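# Place the maroon-grey box and blue cable in the carton

## Task

Get both the maroon-and-grey box and the blue cable, including each of its plugs, inside the cardboard box, and finish with neither arm touching either item.

## Robot and tools

Robot: two six-joint arms with parallel-jaw grippers, named left_arm and right_arm, mounted either side of a table. A two-camera stand is fixed behind them. Cameras: cam_head_left, cam_head_right (fixed), cam_left_wrist, cam_right_wrist (on the hands), each 896x504.

Frames: the scene frame has its origin at table-top height, halfway between the nominal arm bases. +x points out over the table, +z up, and left_arm sits on the +y side. Arm names do not match image left and right. The calibrated bases are left_arm (-0.046, +0.265, +0.031) m and right_arm (-0.009, -0.265, +0.021) m, with almost no yaw. Each arm's end_effector_position (metres) and end_effector_quat_wxyz are given in that arm's own base frame. Fixed cameras and the table use the scene frame. The reported hand pose can be a few centimetres off, worse at full reach. end_effector_position is the point between the finger pads, about 1 cm short of the tips. The fingers point along the gripper's +z and close along its y.

Command row: every row has 14 plain numbers covering both arms, even if only one moves. The first 7 are left_arm and the last 7 are right_arm. Within each arm the order is: shoulder, elbow, wrist roll, wrist pitch, waist, wrist yaw, then gripper opening. Go by this order, not by the URDF numbering.

The six joint numbers are absolute target angles in radians, the same kind of value printed under Joint positions. They are not offsets. Stated ranges are: waist -2.618 to 3.054, shoulder 0.000 to 3.142, elbow 0.000 to 3.142, wrist pitch -1.571 to 1.571, wrist yaw -1.571 to 1.571, wrist roll -2.094 to 2.094. True ends can differ by up to 0.059 rad. A target more than 0.059 past an end, and also beyond the joint's current angle, gets the call rejected. A "joint sent to its limit" line means the joint was clipped at its end.

The opening is an absolute value from -1 (shut) to +1 (fully open, 0.094 m pad gap). To leave a gripper as it is, repeat its current command; writing 0 is a real command.

execute_actions(actions, cameras): actions is a list of actions. Each action has up to 15 rows, one per 1/30 s step. A short action keeps its final row until its 15 steps are used. An empty list only returns state and images. Per step, targets are held within 0.339 rad of the measured angle for waist, shoulder and elbow, and within 2.2 rad for the wrist joints. Targets that would shift the hand more than 200 mm are scaled back. Long moves therefore need several actions. Holding a joint still means resending its Joint targets value.

move(target, speed, blend, opening_speed, grip_force, blocking, cameras): target is either one 14-number row or a list of up to 15 rows, all absolute joint angles in the order above. speed is in rad/s, 0.01 to 12.57, default 0.5, and applies to the joint with the farthest to go. blend is in rad and rounds the corners between listed targets; 0 means stop at each one. opening_speed is the opening change per second, 0.2 or more. grip_force is newtons per pad, 10 to 50, given as one value or one per arm. It stays set, and a lower force closes slowly. With blocking=false the call returns early and the move continues; a new move takes over from it. Paths make no attempt to avoid objects or the other arm. Faster moves and targets set deeper past a contact both press harder. The result adds a move: line: done, off_target (stopped more than 0.035 rad from target), moving, held, or fault, and possibly limits=held.

wait(seconds 0 to 10) lets the scene run with commands held. stop() brakes a running move. zoom_image(camera, region [x0,y0,x1,y1] in pixels from the top-left, at most 504x504) enlarges part of the newest image. read_manual gives licence text only. finished_scene(scene) ends the current scene, given its number, and cannot be undone; the task must stay achieved with the robot not touching it.

Results: Joint positions and Joint velocities give one block per arm, listing joints in row order (rad, rad/s) and then the pad gap (m, m/s). "Within noise" means the arm is still. Joint targets shows the angles currently being chased. Tool commands shows the gripper commands. grip_measured uses the opening scale; with nothing held it reads a little wide, and on a hard part it reads about 0.064 below the part's width. grip_effort_nm is the gripper motor's effort, negative when closing; it is not pad force. Joint torques follow row order, positive toward larger angles, and include gravity and offsets. "joint command not followed" means the clearance check changed some targets. Action results also give joint angles at sampled steps. MOTOR HOT appears at 75 °C. At 90 °C an over-temperature fault folds that arm and idles it, and at 100 °C the arm goes limp. Long holds of loads or stretched poses cause heating.

Gripping: commanding an opening below the first-contact reading builds squeeze. Around 0.06 below contact it jumps to full force. Close slowly on anything soft or fragile. To release, command well above grip_measured.

Avoid: dropping items or releasing them while they move; knocking anything off the table or leaving it off the table; hitting fixed or heavy things hard; bumping or pinching the two arms together, including one gripper closing on the other's fingers; loading a wrist-camera cable, since its contact counts as the hand touching; and unnecessary arm stops. Objects may occasionally be nudged by an outside push. The scene keeps running while you compose replies.

Each tool is called by a JSON object that holds its "fn" and its "kwargs", one argument or row to a line.

## Session

{"fn": "execute_actions", "kwargs": {
  "actions": []
}}

Scene clock: 0.00 s.
left_arm: end_effector_position=(+0.3971, +0.0476, +0.1029) grip_measured=+1.000 grip_effort_nm=n/a end_effector_quat_wxyz=(+0.582, -0.087, +0.805, +0.073) | right_arm: end_effector_position=(+0.4001, -0.0226, +0.1232) grip_measured=+1.000 grip_effort_nm=n/a end_effector_quat_wxyz=(+0.612, +0.044, +0.790, +0.013)
Joint names: [shoulder, elbow, wrist roll, wrist pitch, waist, wrist yaw]
Joint positions: left_arm=[1.539 0.376 -0.047 0.84 0.031 -0.192 0.094] | right_arm=[1.49 0.364 0.065 0.872 -0.077 -0.041 0.094]
Joint velocities: within noise
Joint torques (N m): no reading
Motor temperatures (°C): left_arm=[26 31 24 25 28 25 28] | right_arm=[25 27 25 27 28 25 25]
Heat: left arm: 31 °C; right arm: 28 °C.
Joint targets: left_arm=[1.529 0.386 -0.047 0.849 0.031 -0.193] | right_arm=[1.485 0.369 0.064 0.867 -0.077 -0.041]
Tool commands: left_gripper/opening=+1.0 right_gripper/opening=+1.0

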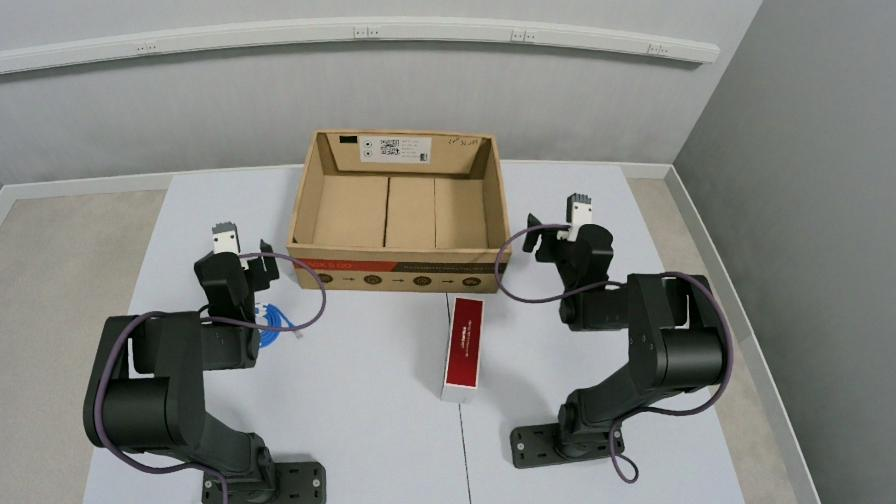

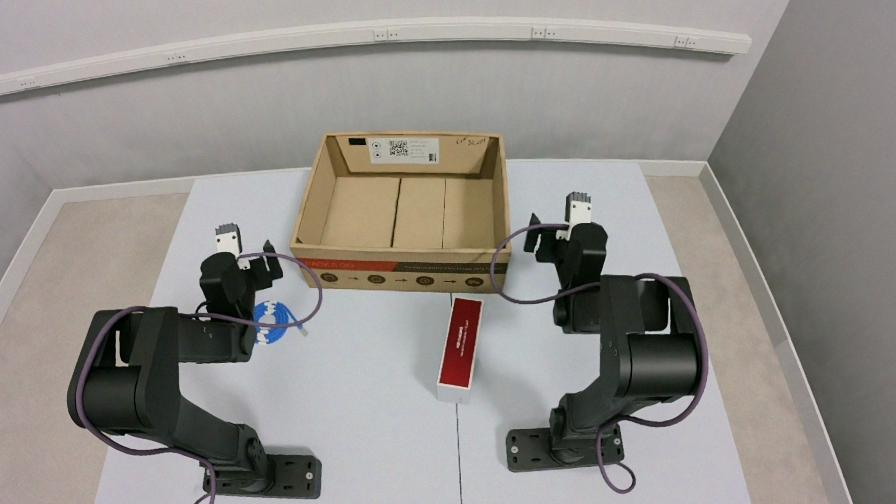

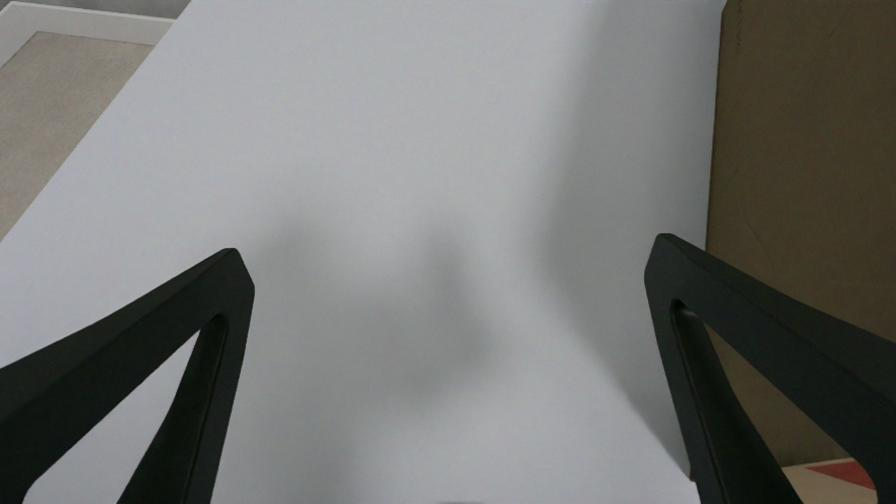

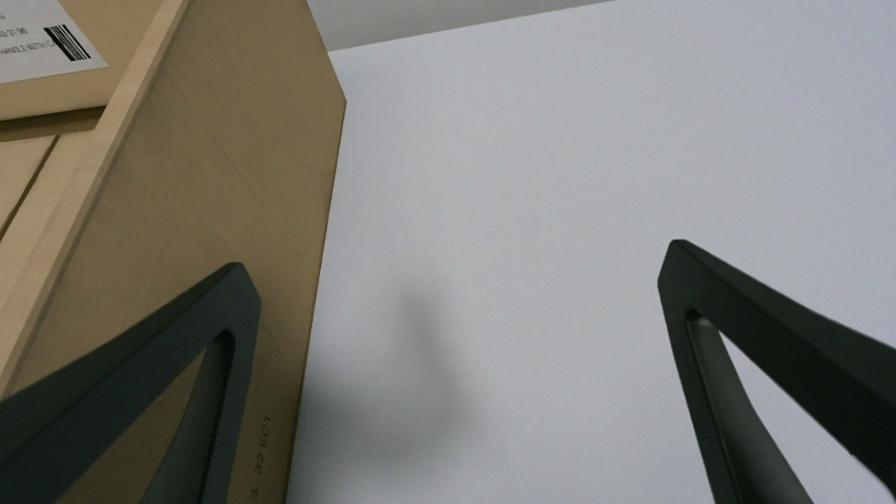

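{"fn": "move", "kwargs": {
  "target": [
    [1.178,1.403,0,-1.125,0.03,0,1,1.178,1.403,0,-1.125,-0.05,0,1],
    [1.178,1.403,0,-1.125,0.05,0,1,1.178,1.403,0,-1.125,0.55,0,1]
  ],
  "speed": 0.9,
  "blend": [0.1,0]
}}

Scene clock: 9.47 s.
left_arm: end_effector_position=(+0.3003, +0.0162, +0.2647) grip_measured=+1.000 grip_effort_nm=-0.01 end_effector_quat_wxyz=(+0.313, -0.027, +0.949, +0.011) | right_arm: end_effector_position=(+0.2580, +0.1593, +0.2703) grip_measured=+1.000 grip_effort_nm=0.00 end_effector_quat_wxyz=(+0.308, -0.254, +0.913, +0.090)
Joint names: [shoulder, elbow, wrist roll, wrist pitch, waist, wrist yaw]
Joint positions: left_arm=[1.189 1.368 -0.009 -1.114 0.044 -0.011 0.094] | right_arm=[1.191 1.383 0.006 -1.11 0.546 -0.006 0.094]
Joint torques (N m): left_arm=[-4.63 10.04 0.08 1.21 0.46 0.14] | right_arm=[-4.53 9.28 -0.07 1.47 0.39 0.05]
Heat: left arm: 32 °C; right arm: 29 °C.
Joint targets: left_arm=[1.178 1.403 0.000 -1.125 0.050 0.000] | right_arm=[1.178 1.403 0.000 -1.125 0.550 0.000]
move: done

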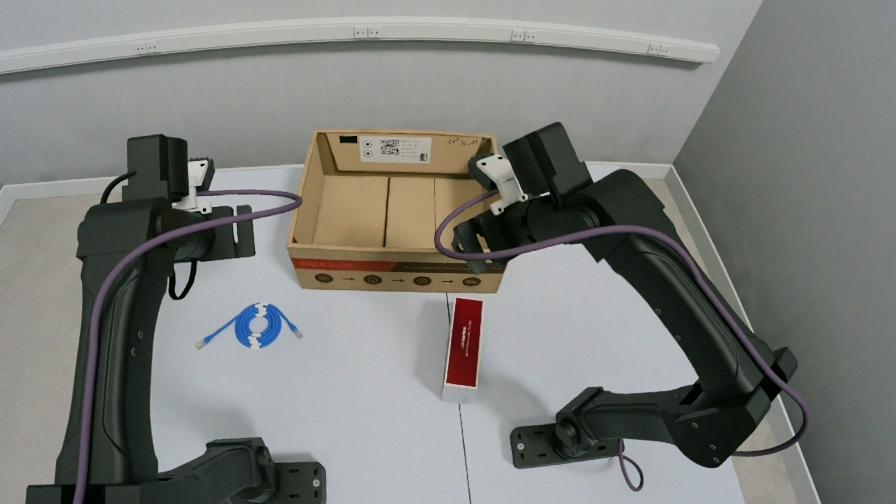

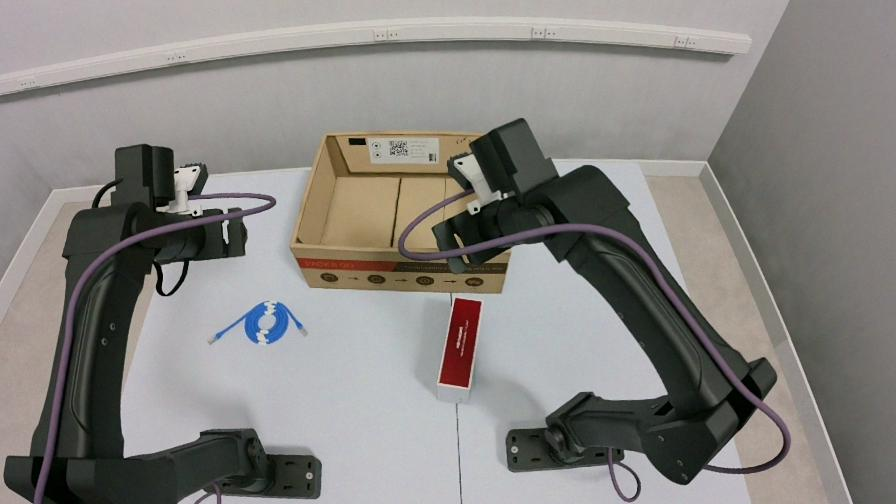

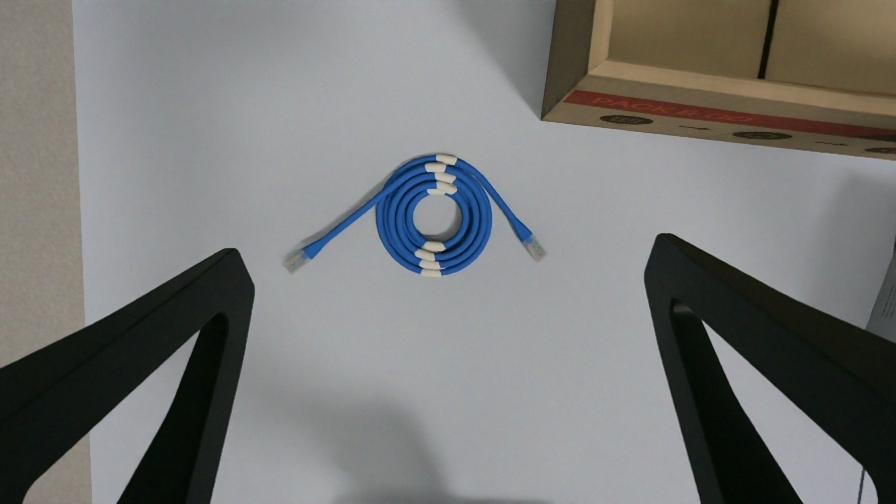

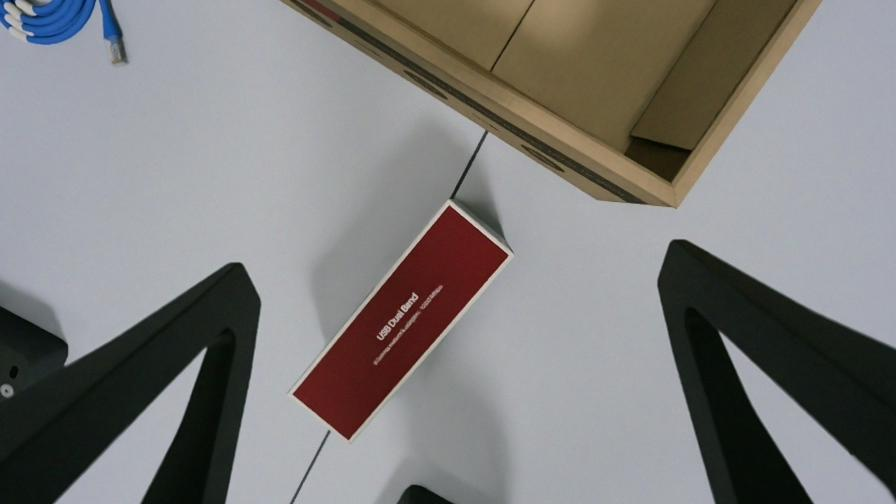

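{"fn": "move", "kwargs": {
  "target": [1.178,1.403,0,-1.125,0.05,0,1,1.49,1.324,0.93,-1.405,0.727,0,1],
  "speed": 0.7,
  "cameras": ["cam_right_wrist"]
}}

Scene clock: 28.60 s.
left_arm: end_effector_position=(+0.3003, +0.0162, +0.2647) grip_measured=+1.000 grip_effort_nm=-0.01 end_effector_quat_wxyz=(+0.313, -0.027, +0.949, +0.011) | right_arm: end_effector_position=(+0.1901, +0.1700, +0.1546) grip_measured=+1.000 grip_effort_nm=0.00 end_effector_quat_wxyz=(+0.010, +0.100, +0.995, +0.014)
Joint names: [shoulder, elbow, wrist roll, wrist pitch, waist, wrist yaw]
Joint positions: left_arm=[1.189 1.368 -0.009 -1.114 0.044 -0.011 0.094] | right_arm=[1.478 1.331 0.923 -1.39 0.722 -0.006 0.094]
Joint torques (N m): left_arm=[-4.57 10.06 0.08 1.22 0.47 0.12] | right_arm=[-4.78 6.28 0.06 0.33 0.54 0.04]
Heat: left arm: 34 °C; right arm: 29 °C.
Joint targets: left_arm=[1.178 1.403 0.000 -1.125 0.050 0.000] | right_arm=[1.490 1.324 0.930 -1.405 0.727 0.000]
move: done
Images, in order (width x height): cam_right_wrist 896x504.

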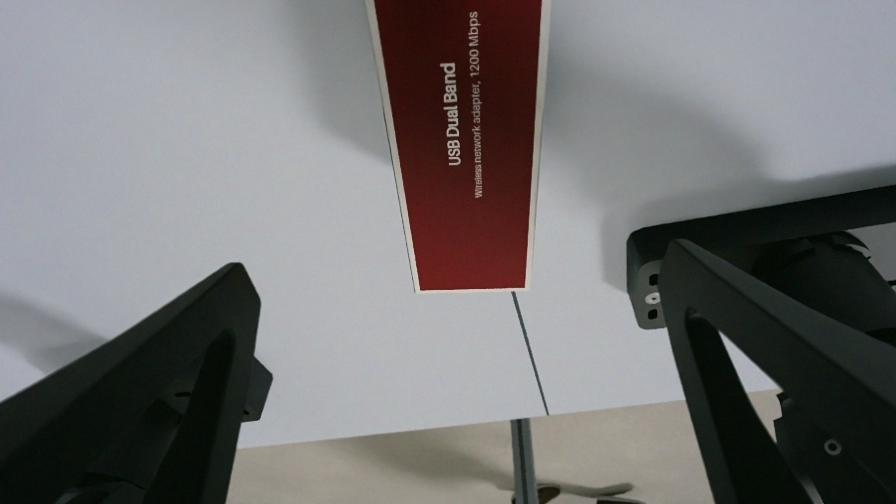

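{"fn": "move", "kwargs": {
  "target": [
    [1.178,1.403,0,-1.125,0.05,0,1,1.535,1.161,0.88,-1.197,0.747,0,1],
    [1.178,1.403,0,-1.125,0.05,0,1,1.567,0.974,0.88,-0.979,0.747,0,1]
  ],
  "speed": [0.35,0.25],
  "blend": [0.02,0],
  "cameras": ["cam_right_wrist"]
}}

Scene clock: 39.70 s.
left_arm: end_effector_position=(+0.3003, +0.0162, +0.2647) grip_measured=+1.000 grip_effort_nm=-0.01 end_effector_quat_wxyz=(+0.313, -0.027, +0.949, +0.011) | right_arm: end_effector_position=(+0.1876, +0.1741, +0.0503) grip_measured=+1.000 grip_effort_nm=0.00 end_effector_quat_wxyz=(+0.001, +0.073, +0.997, +0.005)
Joint names: [shoulder, elbow, wrist roll, wrist pitch, waist, wrist yaw]
Joint positions: left_arm=[1.189 1.368 -0.009 -1.114 0.044 -0.011 0.094] | right_arm=[1.552 0.982 0.887 -0.991 0.74 -0.006 0.094]
Joint torques (N m): left_arm=[-4.63 10.03 0.09 1.2 0.47 0.13] | right_arm=[-4.98 5.96 -0.08 0.54 0.68 0.05]
Heat: left arm: 35 °C; right arm: 28 °C.
Joint targets: left_arm=[1.178 1.403 0.000 -1.125 0.050 0.000] | right_arm=[1.567 0.974 0.880 -0.979 0.747 0.000]
move: done
Images, in order (width x height): cam_right_wrist 896x504.

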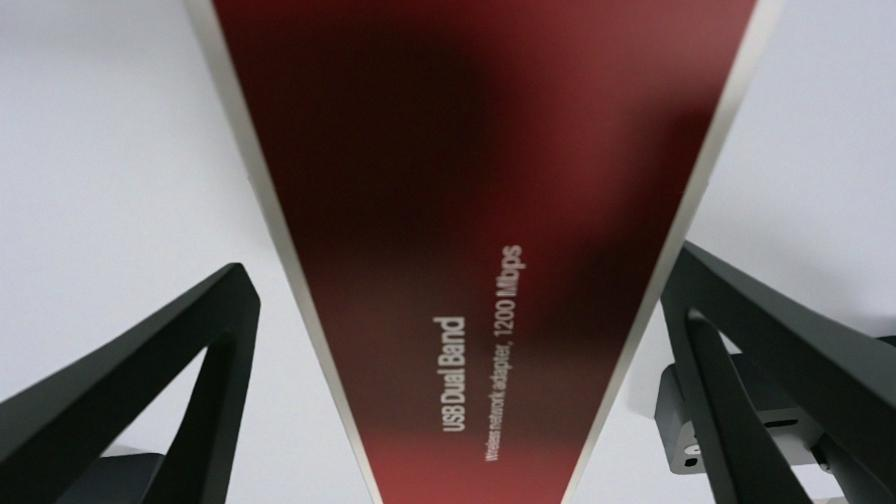

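{"fn": "move", "kwargs": {
  "target": [
    [1.178,1.403,0,-1.125,0.05,0,1,1.567,0.974,0.88,-0.979,0.747,0,0.08],
    [1.178,1.403,0,-1.125,0.05,0,1,1.535,1.161,0.88,-1.197,0.747,0,0.08],
    [1.178,1.403,0,-1.125,0.05,0,1,1.29,1.525,0.88,-1.485,0.747,0,0.08]
  ],
  "opening_speed": 0.5,
  "grip_force": 25,
  "speed": [0.3,0.3,0.5],
  "blend": [0,0.05,0],
  "cameras": ["cam_head_left","cam_right_wrist"]
}}

{"fn": "move", "kwargs": {
  "target": [
    [1.178,1.403,0,-1.125,0.05,0,1,1.352,1.516,-1.15,-1.164,0.42,0,0.08],
    [1.178,1.403,0,-1.125,0.05,0,1,1.941,2.135,-1.15,-1.194,0.41,0,0.08]
  ],
  "speed": [0.6,0.4],
  "blend": [0.08,0],
  "cameras": ["cam_head_left","cam_right_wrist"]
}}

Scene clock: 52.23 s.
left_arm: end_effector_position=(+0.3003, +0.0162, +0.2647) grip_measured=+1.000 grip_effort_nm=-0.01 end_effector_quat_wxyz=(+0.313, -0.027, +0.949, +0.011) | right_arm: end_effector_position=(+0.1824, +0.1693, +0.2405) grip_measured=+0.192 grip_effort_nm=-0.56 end_effector_quat_wxyz=(+0.097, +0.072, +0.987, +0.106)
Joint names: [shoulder, elbow, wrist roll, wrist pitch, waist, wrist yaw]
Joint positions: left_arm=[1.189 1.368 -0.009 -1.114 0.044 -0.011 0.094] | right_arm=[1.302 1.503 0.887 -1.484 0.74 -0.005 0.056]
Joint torques (N m): left_arm=[-4.63 10.09 0.07 1.21 0.51 0.12] | right_arm=[-5.09 8.85 -0.08 0.91 0.68 0.04]
Heat: left arm: 35 °C; right arm: 28 °C.
Joint targets: left_arm=[1.178 1.403 0.000 -1.125 0.050 0.000] | right_arm=[1.290 1.525 0.880 -1.485 0.747 0.000]
grip_force (N): 25, 25
move: done
Images, in order (width x height): cam_head_left 896x504, cam_right_wrist 896x504.

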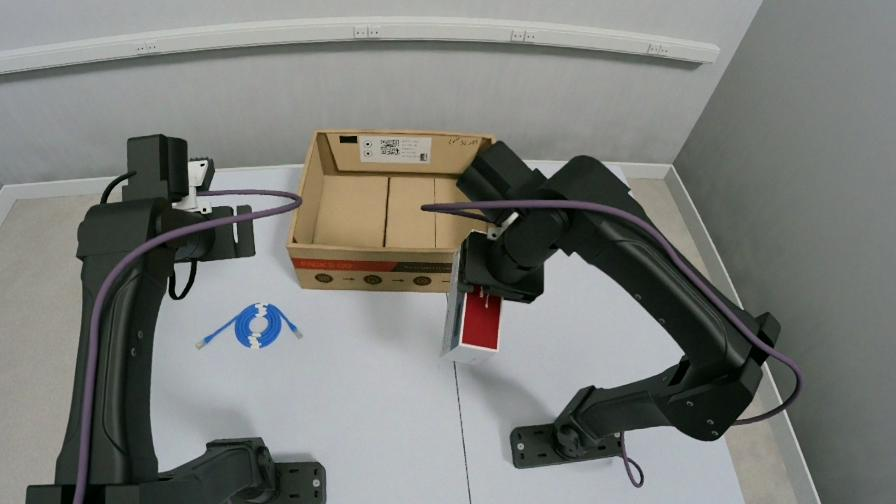

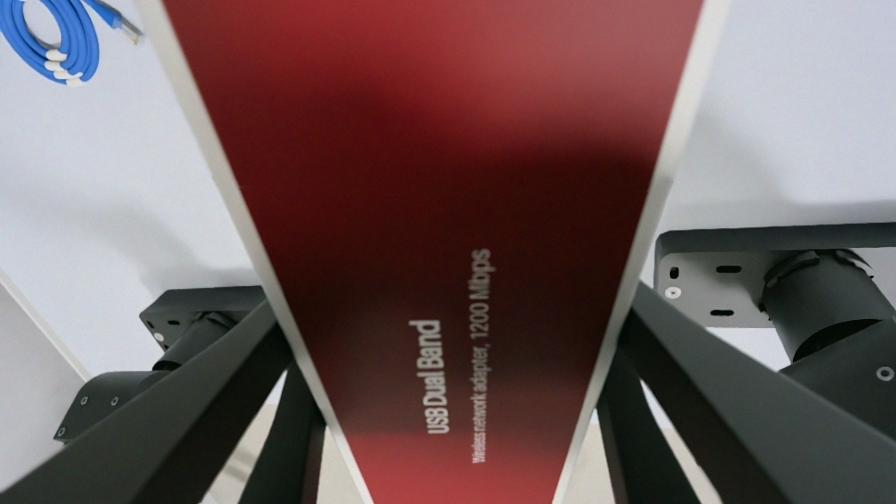

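Scene clock: 57.77 s.
left_arm: end_effector_position=(+0.3003, +0.0162, +0.2647) grip_measured=+1.000 grip_effort_nm=-0.01 end_effector_quat_wxyz=(+0.313, -0.027, +0.949, +0.011) | right_arm: end_effector_position=(+0.4305, +0.1925, +0.2507) grip_measured=+0.192 grip_effort_nm=-0.56 end_effector_quat_wxyz=(-0.248, +0.679, -0.685, +0.092)
Joint names: [shoulder, elbow, wrist roll, wrist pitch, waist, wrist yaw]
Joint positions: left_arm=[1.189 1.368 -0.009 -1.114 0.044 -0.011 0.094] | right_arm=[1.929 2.099 -1.144 -1.206 0.417 -0.004 0.056]
Joint torques (N m): left_arm=[-4.59 10.1 0.07 1.21 0.42 0.14] | right_arm=[-9.13 10.71 -0.07 1.5 -0.68 0.02]
Heat: left arm: 35 °C; right arm: 29 °C.
Joint targets: left_arm=[1.178 1.403 0.000 -1.125 0.050 0.000] | right_arm=[1.941 2.135 -1.150 -1.194 0.410 0.000]
grip_force (N): 25, 25
move: off_target (right_arm); right_arm: the elbow is farthest, 0.036 rad from its target
Images, in order (width x height): cam_head_left 896x504, cam_right_wrist 896x504.

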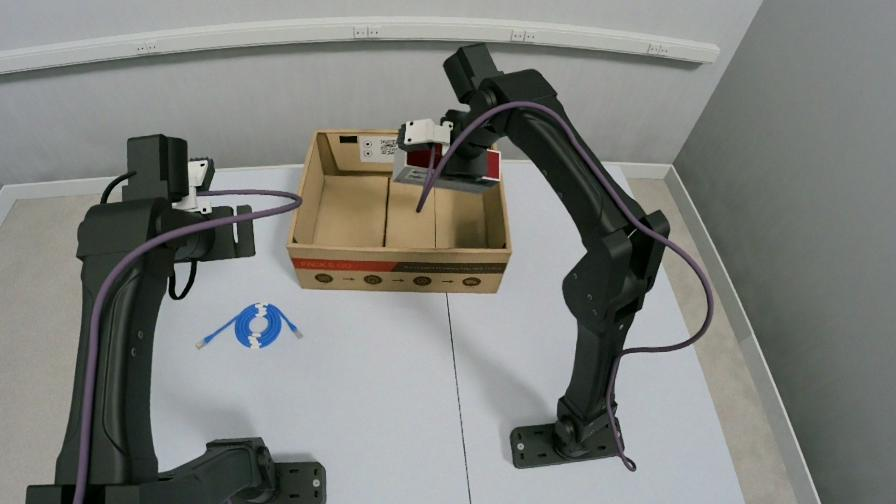

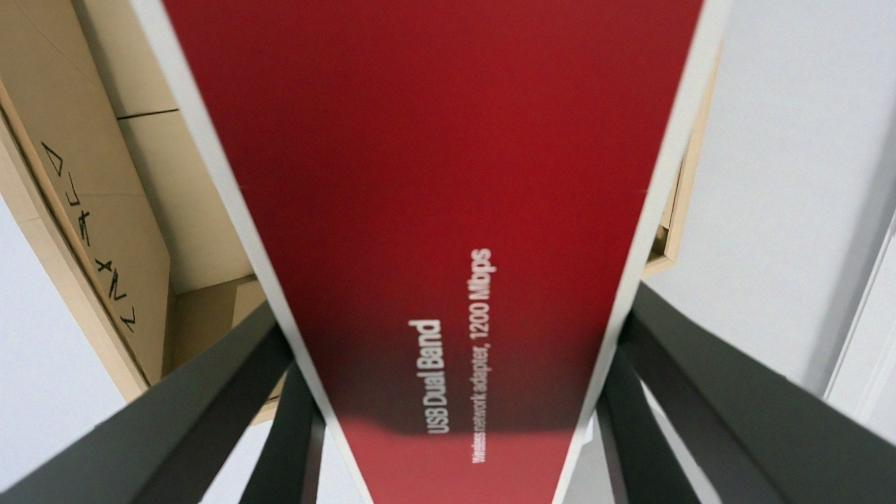

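{"fn": "move", "kwargs": {
  "target": [
    [1.178,1.403,0,-1.125,0.05,0,1,2.125,2.037,-1.135,-1.212,0.43,0,0.08],
    [1.178,1.403,0,-1.125,0.05,0,1,2.375,2.176,-1.135,-1.341,0.43,0,0.08]
  ],
  "speed": [0.25,0.15],
  "blend": [0.03,0],
  "cameras": ["cam_head_left","cam_right_wrist"]
}}

Scene clock: 62.97 s.
left_arm: end_effector_position=(+0.3003, +0.0162, +0.2647) grip_measured=+1.000 grip_effort_nm=-0.01 end_effector_quat_wxyz=(+0.313, -0.027, +0.949, +0.011) | right_arm: end_effector_position=(+0.4259, +0.1929, +0.0643) grip_measured=+0.188 grip_effort_nm=-0.56 end_effector_quat_wxyz=(-0.019, +0.704, -0.710, +0.006)
Joint names: [shoulder, elbow, wrist roll, wrist pitch, waist, wrist yaw]
Joint positions: left_arm=[1.189 1.368 -0.009 -1.114 0.044 -0.011 0.094] | right_arm=[2.351 2.144 -1.14 -1.324 0.422 -0.002 0.056]
Joint torques (N m): left_arm=[-4.6 10.06 0.06 1.2 0.44 0.13] | right_arm=[-11.25 10.06 0.06 0.32 0.77 0.01]
Heat: left arm: 35 °C; right arm: 29 °C.
Joint targets: left_arm=[1.178 1.403 0.000 -1.125 0.050 0.000] | right_arm=[2.375 2.176 -1.135 -1.341 0.430 0.000]
grip_force (N): 25, 25
move: done
Images, in order (width x height): cam_head_left 896x504, cam_right_wrist 896x504.

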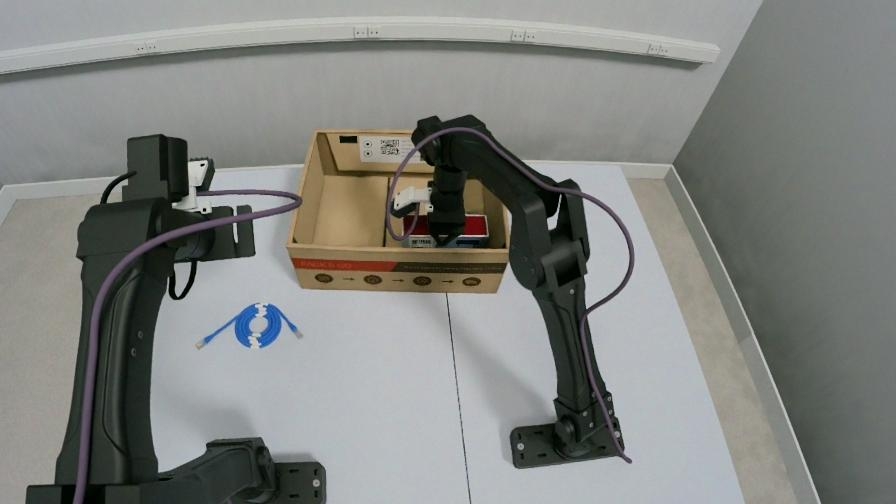

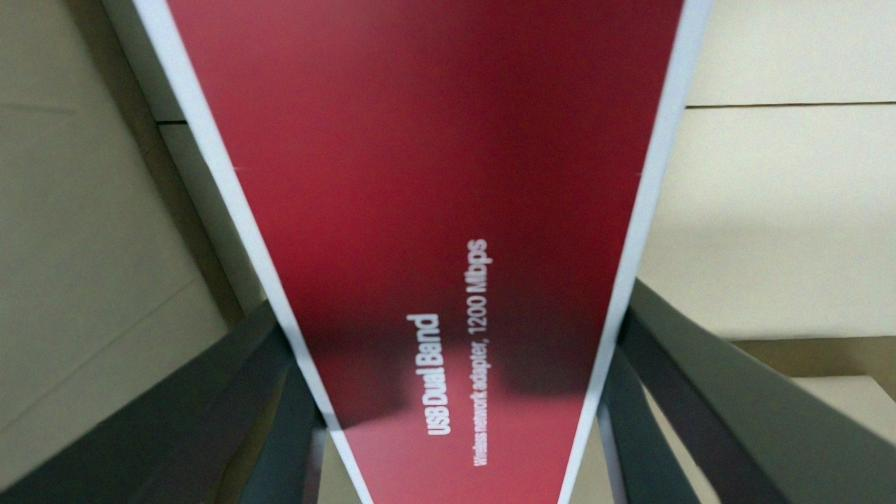

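{"fn": "move", "kwargs": {
  "target": [
    [1.178,1.403,0,-1.125,0.05,0,1,2.375,2.176,-1.135,-1.341,0.43,0,0.7],
    [1.178,1.403,0,-1.125,0.05,0,1,2.125,2.037,-1.135,-1.212,0.43,0,0.7],
    [1.178,1.403,0,-1.125,0.05,0,1,1.941,2.135,-1.15,-1.194,0.41,0,0.7],
    [1.178,1.403,0,-1.125,0.05,0,1,1.352,1.516,0,-1.164,0.0,0,0.7]
  ],
  "opening_speed": 0.5,
  "speed": [0.25,0.25,0.4,0.6],
  "blend": [0,0.05,0.05,0],
  "cameras": ["cam_head_left","cam_right_wrist"]
}}

Scene clock: 71.57 s.
left_arm: end_effector_position=(+0.3003, +0.0162, +0.2647) grip_measured=+1.000 grip_effort_nm=-0.01 end_effector_quat_wxyz=(+0.313, -0.027, +0.949, +0.011) | right_arm: end_effector_position=(+0.3321, +0.0025, +0.2608) grip_measured=+0.697 grip_effort_nm=0.15 end_effector_quat_wxyz=(+0.272, -0.005, +0.962, +0.000)
Joint names: [shoulder, elbow, wrist roll, wrist pitch, waist, wrist yaw]
Joint positions: left_arm=[1.189 1.368 -0.009 -1.114 0.044 -0.011 0.094] | right_arm=[1.374 1.528 -0.007 -1.175 0.004 -0.001 0.08]
Joint torques (N m): left_arm=[-4.6 10.07 0.08 1.21 0.47 0.14] | right_arm=[-6.95 6.26 -0.01 1.52 -0.38 0]
Heat: left arm: 35 °C; right arm: 29 °C.
Joint targets: left_arm=[1.178 1.403 0.000 -1.125 0.050 0.000] | right_arm=[1.352 1.516 0.000 -1.164 0.000 0.000]
grip_force (N): 25, 25
move: done
Images, in order (width x height): cam_head_left 896x504, cam_right_wrist 896x504.

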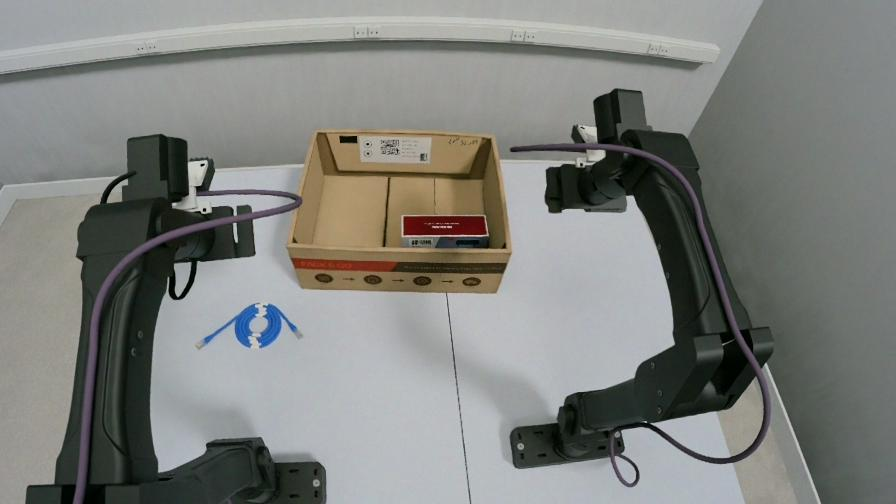

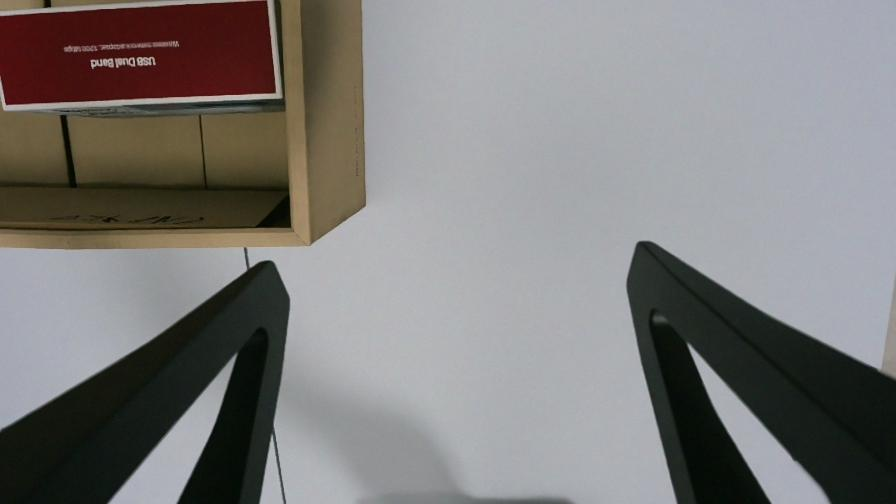

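{"fn": "move", "kwargs": {
  "target": [
    [1.48,1.2,1.753,-1.2,0.148,0,0.25,1.352,1.516,0,-1.164,0,0,0.7],
    [1.59,0.979,1.753,-0.959,0.148,0,0.25,1.352,1.516,0,-1.164,0,0,0.7]
  ],
  "speed": 0.6,
  "blend": [0.05,0],
  "cameras": ["cam_left_wrist"]
}}

Scene clock: 84.93 s.
left_arm: end_effector_position=(+0.2575, +0.0398, +0.0424) grip_measured=+0.252 grip_effort_nm=-0.12 end_effector_quat_wxyz=(-0.005, +0.717, +0.697, +0.003) | right_arm: end_effector_position=(+0.3321, +0.0025, +0.2608) grip_measured=+0.697 grip_effort_nm=0.15 end_effector_quat_wxyz=(+0.272, -0.005, +0.962, +0.000)
Joint names: [shoulder, elbow, wrist roll, wrist pitch, waist, wrist yaw]
Joint positions: left_arm=[1.591 0.987 1.742 -0.969 0.142 -0.011 0.059] | right_arm=[1.374 1.528 -0.007 -1.175 0.004 -0.001 0.08]
Joint torques (N m): left_arm=[-7.05 5.53 0.09 0.34 0.44 0.12] | right_arm=[-6.97 6.27 0.07 1.53 -0.39 0]
Heat: left arm: 35 °C; right arm: 29 °C.
Joint targets: left_arm=[1.590 0.979 1.753 -0.959 0.148 0.000] | right_arm=[1.352 1.516 0.000 -1.164 0.000 0.000]
grip_force (N): 25, 25
move: done
Images, in order (width x height): cam_left_wrist 896x504.

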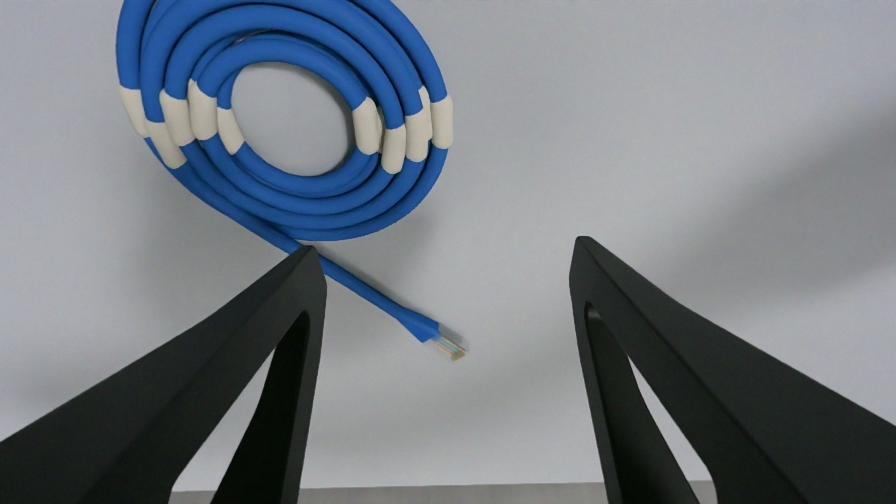

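{"fn": "move", "kwargs": {
  "target": [
    [1.655,1.06,1.753,-0.975,0.149,0,0.25,1.352,1.516,0,-1.164,0,0,0.7],
    [1.715,0.936,1.753,-0.792,0.149,0,0.25,1.352,1.516,0,-1.164,0,0,0.7]
  ],
  "speed": 0.25,
  "cameras": ["cam_left_wrist"]
}}

Scene clock: 94.10 s.
left_arm: end_effector_position=(+0.2741, +0.0422, +0.0043) grip_measured=+0.252 grip_effort_nm=-0.13 end_effector_quat_wxyz=(-0.002, +0.717, +0.697, +0.007) | right_arm: end_effector_position=(+0.3321, +0.0025, +0.2608) grip_measured=+0.697 grip_effort_nm=0.15 end_effector_quat_wxyz=(+0.272, -0.005, +0.962, +0.000)
Joint names: [shoulder, elbow, wrist roll, wrist pitch, waist, wrist yaw]
Joint positions: left_arm=[1.709 0.949 1.742 -0.802 0.142 -0.011 0.059] | right_arm=[1.374 1.528 -0.007 -1.175 0.004 -0.001 0.08]
Joint torques (N m): left_arm=[-7.2 4.83 0.1 0.36 0.57 0.11] | right_arm=[-6.95 6.27 0.07 1.53 -0.4 0]
Heat: left arm: 34 °C; right arm: 30 °C.
Joint targets: left_arm=[1.715 0.936 1.753 -0.792 0.149 0.000] | right_arm=[1.352 1.516 0.000 -1.164 0.000 0.000]
grip_force (N): 25, 25
move: done
Images, in order (width x height): cam_left_wrist 896x504.

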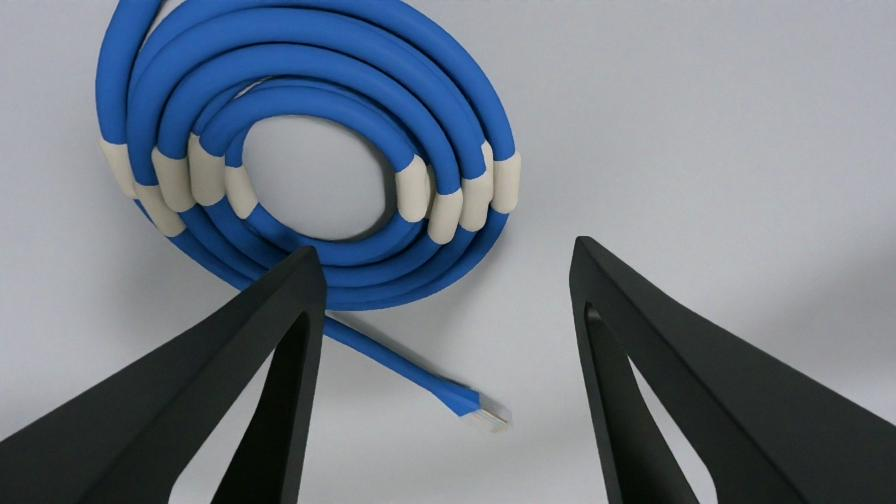

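{"fn": "move", "kwargs": {
  "target": [
    [1.766,0.875,1.742,-0.679,0.138,0,0.2,1.352,1.516,0,-1.164,0,0,0.7]
  ],
  "speed": 0.1,
  "grip_force": 20,
  "cameras": ["cam_left_wrist"]
}}

Scene clock: 99.53 s.
left_arm: end_effector_position=(+0.2714, +0.0418, -0.0204) grip_measured=+0.202 grip_effort_nm=-0.12 end_effector_quat_wxyz=(-0.002, +0.717, +0.697, +0.006) | right_arm: end_effector_position=(+0.3321, +0.0025, +0.2608) grip_measured=+0.697 grip_effort_nm=0.15 end_effector_quat_wxyz=(+0.272, -0.005, +0.962, +0.000)
Joint names: [shoulder, elbow, wrist roll, wrist pitch, waist, wrist yaw]
Joint positions: left_arm=[1.757 0.89 1.742 -0.697 0.142 -0.011 0.056] | right_arm=[1.374 1.528 -0.007 -1.175 0.004 -0.001 0.08]
Joint torques (N m): left_arm=[-7.12 4.25 -0.03 0.45 -0.34 0.1] | right_arm=[-6.94 6.28 0.07 1.53 -0.38 0.01]
Heat: left arm: 34 °C; right arm: 30 °C.
Joint targets: left_arm=[1.766 0.875 1.742 -0.679 0.138 0.000] | right_arm=[1.352 1.516 0.000 -1.164 0.000 0.000]
grip_force (N): 20, 20
move: done
Images, in order (width x height): cam_left_wrist 896x504.

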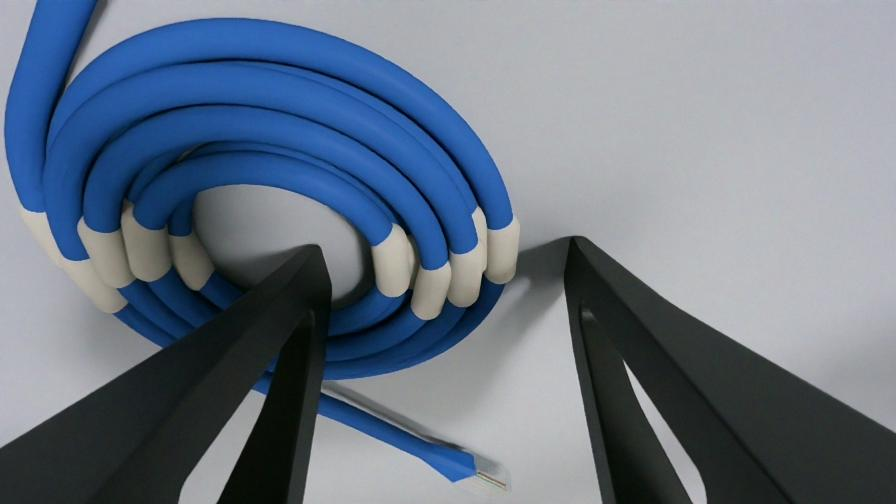

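{"fn": "move", "kwargs": {
  "target": [
    [1.766,0.875,1.742,-0.679,0.138,0,-0.9,1.352,1.516,0,-1.164,0,0,0.7]
  ],
  "opening_speed": 0.5,
  "grip_force": 20,
  "cameras": ["cam_left_wrist"]
}}

Scene clock: 104.40 s.
left_arm: end_effector_position=(+0.2721, +0.0419, -0.0204) grip_measured=-0.486 grip_effort_nm=-0.45 end_effector_quat_wxyz=(-0.001, +0.717, +0.697, +0.007) | right_arm: end_effector_position=(+0.3321, +0.0025, +0.2608) grip_measured=+0.697 grip_effort_nm=0.15 end_effector_quat_wxyz=(+0.272, -0.005, +0.962, +0.000)
Joint names: [shoulder, elbow, wrist roll, wrist pitch, waist, wrist yaw]
Joint positions: left_arm=[1.757 0.89 1.742 -0.694 0.142 -0.011 0.024] | right_arm=[1.374 1.528 -0.007 -1.175 0.004 -0.001 0.08]
Joint torques (N m): left_arm=[-7.15 4.26 -0.04 0.42 -0.32 0.11] | right_arm=[-6.94 6.28 0.07 1.53 -0.36 0]
Heat: left arm: 34 °C; right arm: 30 °C.
Joint targets: left_arm=[1.766 0.875 1.742 -0.679 0.138 0.000] | right_arm=[1.352 1.516 0.000 -1.164 0.000 0.000]
grip_force (N): 20, 20
move: done
Images, in order (width x height): cam_left_wrist 896x504.

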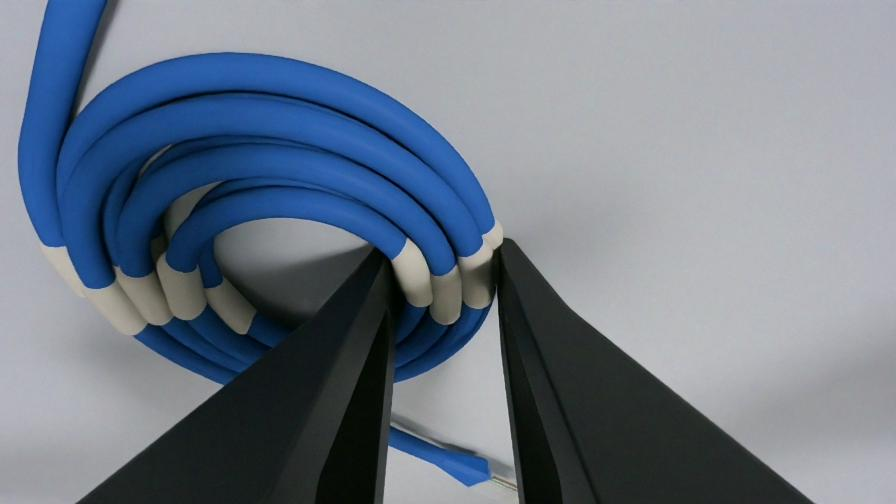

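Lift slowly.

{"fn": "move", "kwargs": {
  "target": [
    [1.715,0.96,1.742,-0.816,0.138,0,-0.9,1.352,1.516,0,-1.164,0,0,0.7]
  ],
  "speed": 0.06,
  "cameras": ["cam_left_wrist"]
}}

{"fn": "move", "kwargs": {
  "target": [
    [1.64,1.13,1.742,-1.06,0.138,0,-0.9,1.352,1.516,0,-1.164,0,0,0.7]
  ],
  "speed": 0.12,
  "cameras": ["cam_left_wrist"]
}}

Scene clock: 110.00 s.
left_arm: end_effector_position=(+0.2655, +0.0409, -0.0092) grip_measured=-0.729 grip_effort_nm=-0.45 end_effector_quat_wxyz=(-0.014, +0.717, +0.697, -0.010) | right_arm: end_effector_position=(+0.3321, +0.0025, +0.2608) grip_measured=+0.697 grip_effort_nm=0.15 end_effector_quat_wxyz=(+0.272, -0.005, +0.962, +0.000)
Joint names: [shoulder, elbow, wrist roll, wrist pitch, waist, wrist yaw]
Joint positions: left_arm=[1.744 0.927 1.742 -0.786 0.142 -0.01 0.013] | right_arm=[1.374 1.528 -0.007 -1.175 0.004 -0.001 0.08]
Joint torques (N m): left_arm=[-10.63 8.5 -0.03 -0.11 -0.36 0.11] | right_arm=[-6.94 6.27 0.07 1.53 -0.39 0]
Heat: left arm: 33 °C; right arm: 30 °C.
Joint targets: left_arm=[1.715 0.960 1.742 -0.816 0.138 0.000] | right_arm=[1.352 1.516 0.000 -1.164 0.000 0.000]
grip_force (N): 20, 20
move: done
Images, in order (width x height): cam_left_wrist 896x504.

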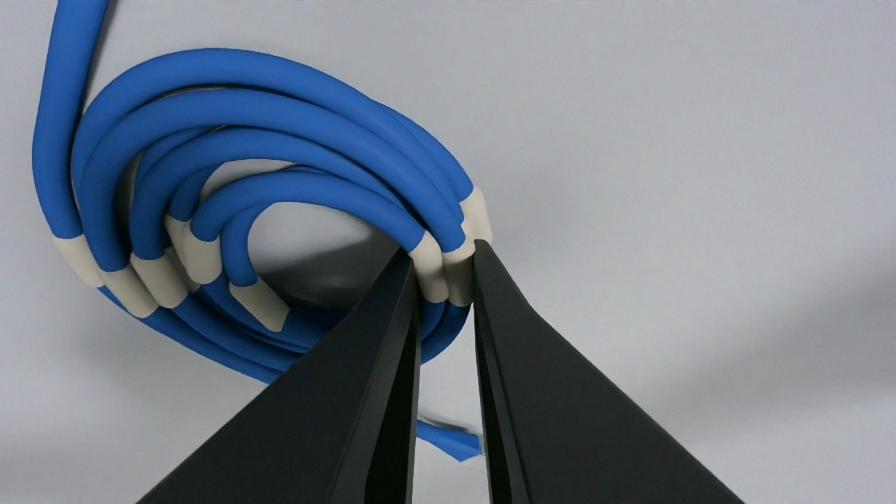

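Scene clock: 112.67 s.
left_arm: end_effector_position=(+0.2718, +0.0418, +0.0479) grip_measured=-0.738 grip_effort_nm=-0.47 end_effector_quat_wxyz=(-0.015, +0.717, +0.697, -0.012) | right_arm: end_effector_position=(+0.3321, +0.0025, +0.2608) grip_measured=+0.697 grip_effort_nm=0.15 end_effector_quat_wxyz=(+0.272, -0.005, +0.962, +0.000)
Joint names: [shoulder, elbow, wrist roll, wrist pitch, waist, wrist yaw]
Joint positions: left_arm=[1.669 1.094 1.742 -1.031 0.142 -0.01 0.012] | right_arm=[1.374 1.528 -0.007 -1.175 0.004 -0.001 0.08]
Joint torques (N m): left_arm=[-10.52 9.35 -0.02 -0.1 -0.38 0.11] | right_arm=[-6.94 6.28 0.07 1.53 -0.39 0.01]
Heat: left arm: 34 °C; right arm: 30 °C.
Joint targets: left_arm=[1.640 1.130 1.742 -1.060 0.138 0.000] | right_arm=[1.352 1.516 0.000 -1.164 0.000 0.000]
grip_force (N): 20, 20
move: off_target (left_arm); left_arm: the elbow is farthest, 0.036 rad from its target
Images, in order (width x height): cam_left_wrist 896x504.

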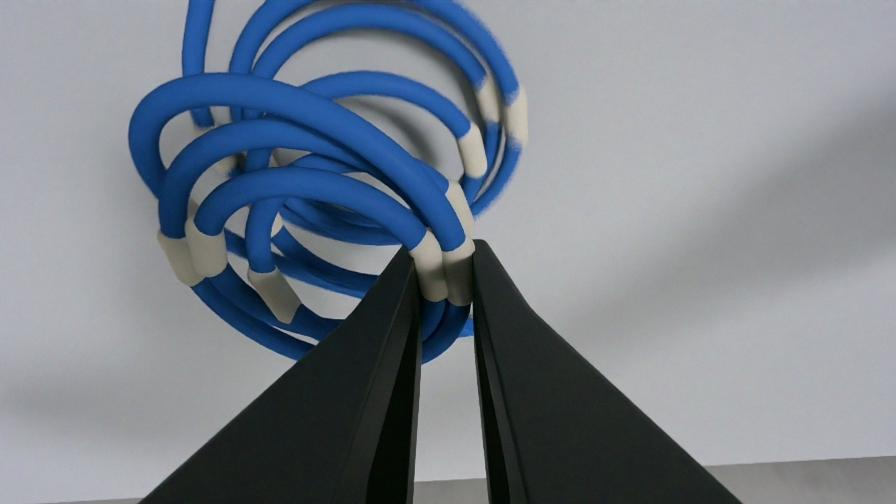

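{"fn": "move", "kwargs": {
  "target": [
    [1.36,1.45,1.6,-1.35,0.1,0,-0.95,1.352,1.516,0,-1.164,0,0,0.7],
    [1.365,1.912,0.9,-1.447,-0.05,0,-0.95,1.352,1.516,0,-1.164,0,0,0.7]
  ],
  "speed": 0.25,
  "blend": [0.05,0],
  "grip_force": 30
}}

Scene clock: 120.00 s.
left_arm: end_effector_position=(+0.3039, -0.0106, +0.3429) grip_measured=-0.750 grip_effort_nm=-0.67 end_effector_quat_wxyz=(+0.276, +0.436, +0.846, +0.133) | right_arm: end_effector_position=(+0.3321, +0.0025, +0.2608) grip_measured=+0.697 grip_effort_nm=0.15 end_effector_quat_wxyz=(+0.272, -0.005, +0.962, +0.000)
Joint names: [shoulder, elbow, wrist roll, wrist pitch, waist, wrist yaw]
Joint positions: left_arm=[1.383 1.876 0.91 -1.442 -0.044 -0.01 0.012] | right_arm=[1.374 1.528 -0.007 -1.175 0.004 -0.001 0.08]
Joint torques (N m): left_arm=[-6.12 9.06 -0.14 1.26 -0.49 0.12] | right_arm=[-6.97 6.27 0.07 1.52 -0.39 0]
Heat: left arm: 35 °C; right arm: 30 °C.
Joint targets: left_arm=[1.365 1.912 0.900 -1.447 -0.050 0.000] | right_arm=[1.352 1.516 0.000 -1.164 0.000 0.000]
grip_force (N): 30, 30
move: off_target (left_arm); left_arm: the elbow is farthest, 0.036 rad from its target

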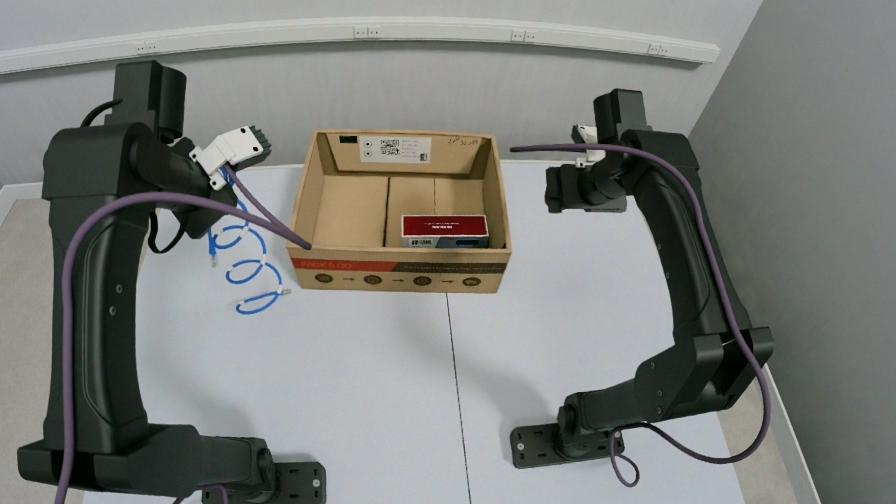

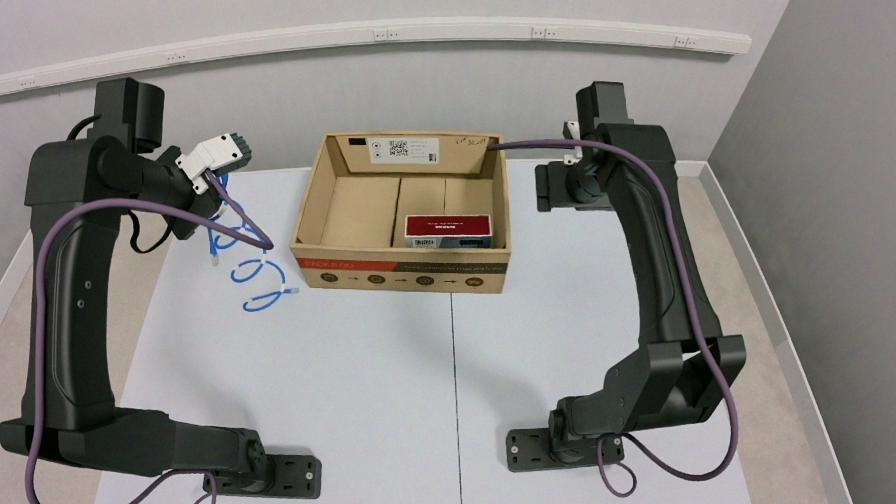

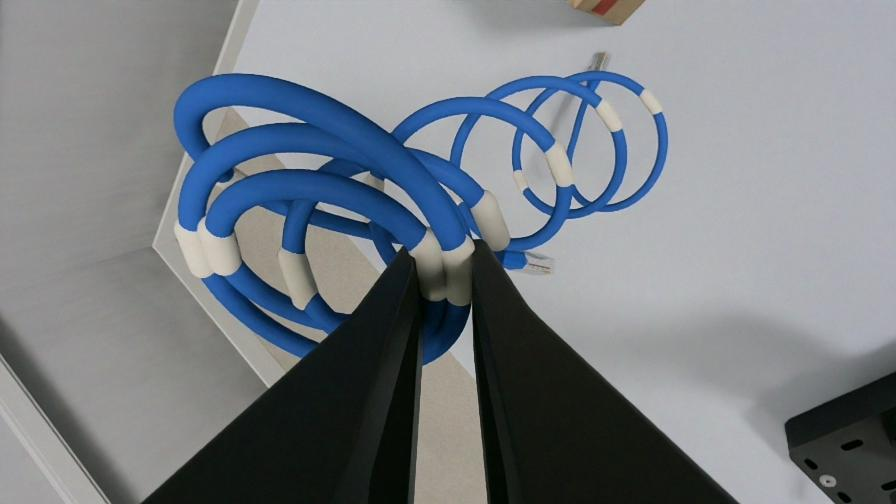

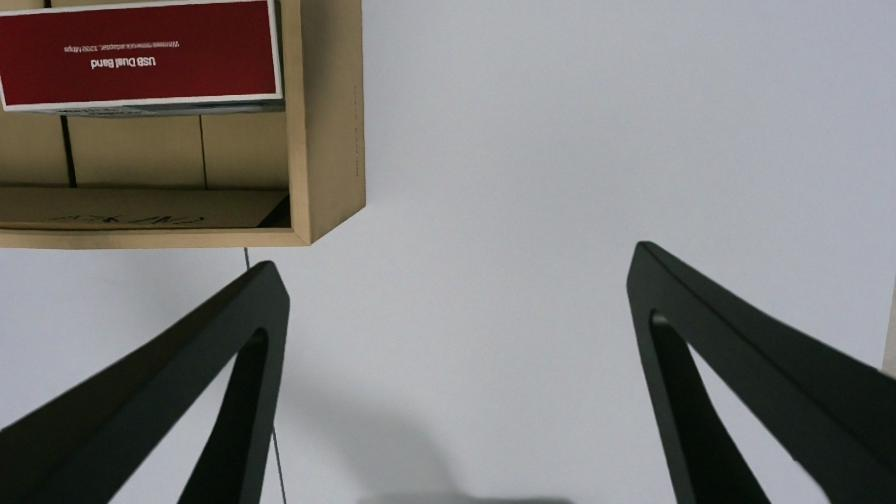

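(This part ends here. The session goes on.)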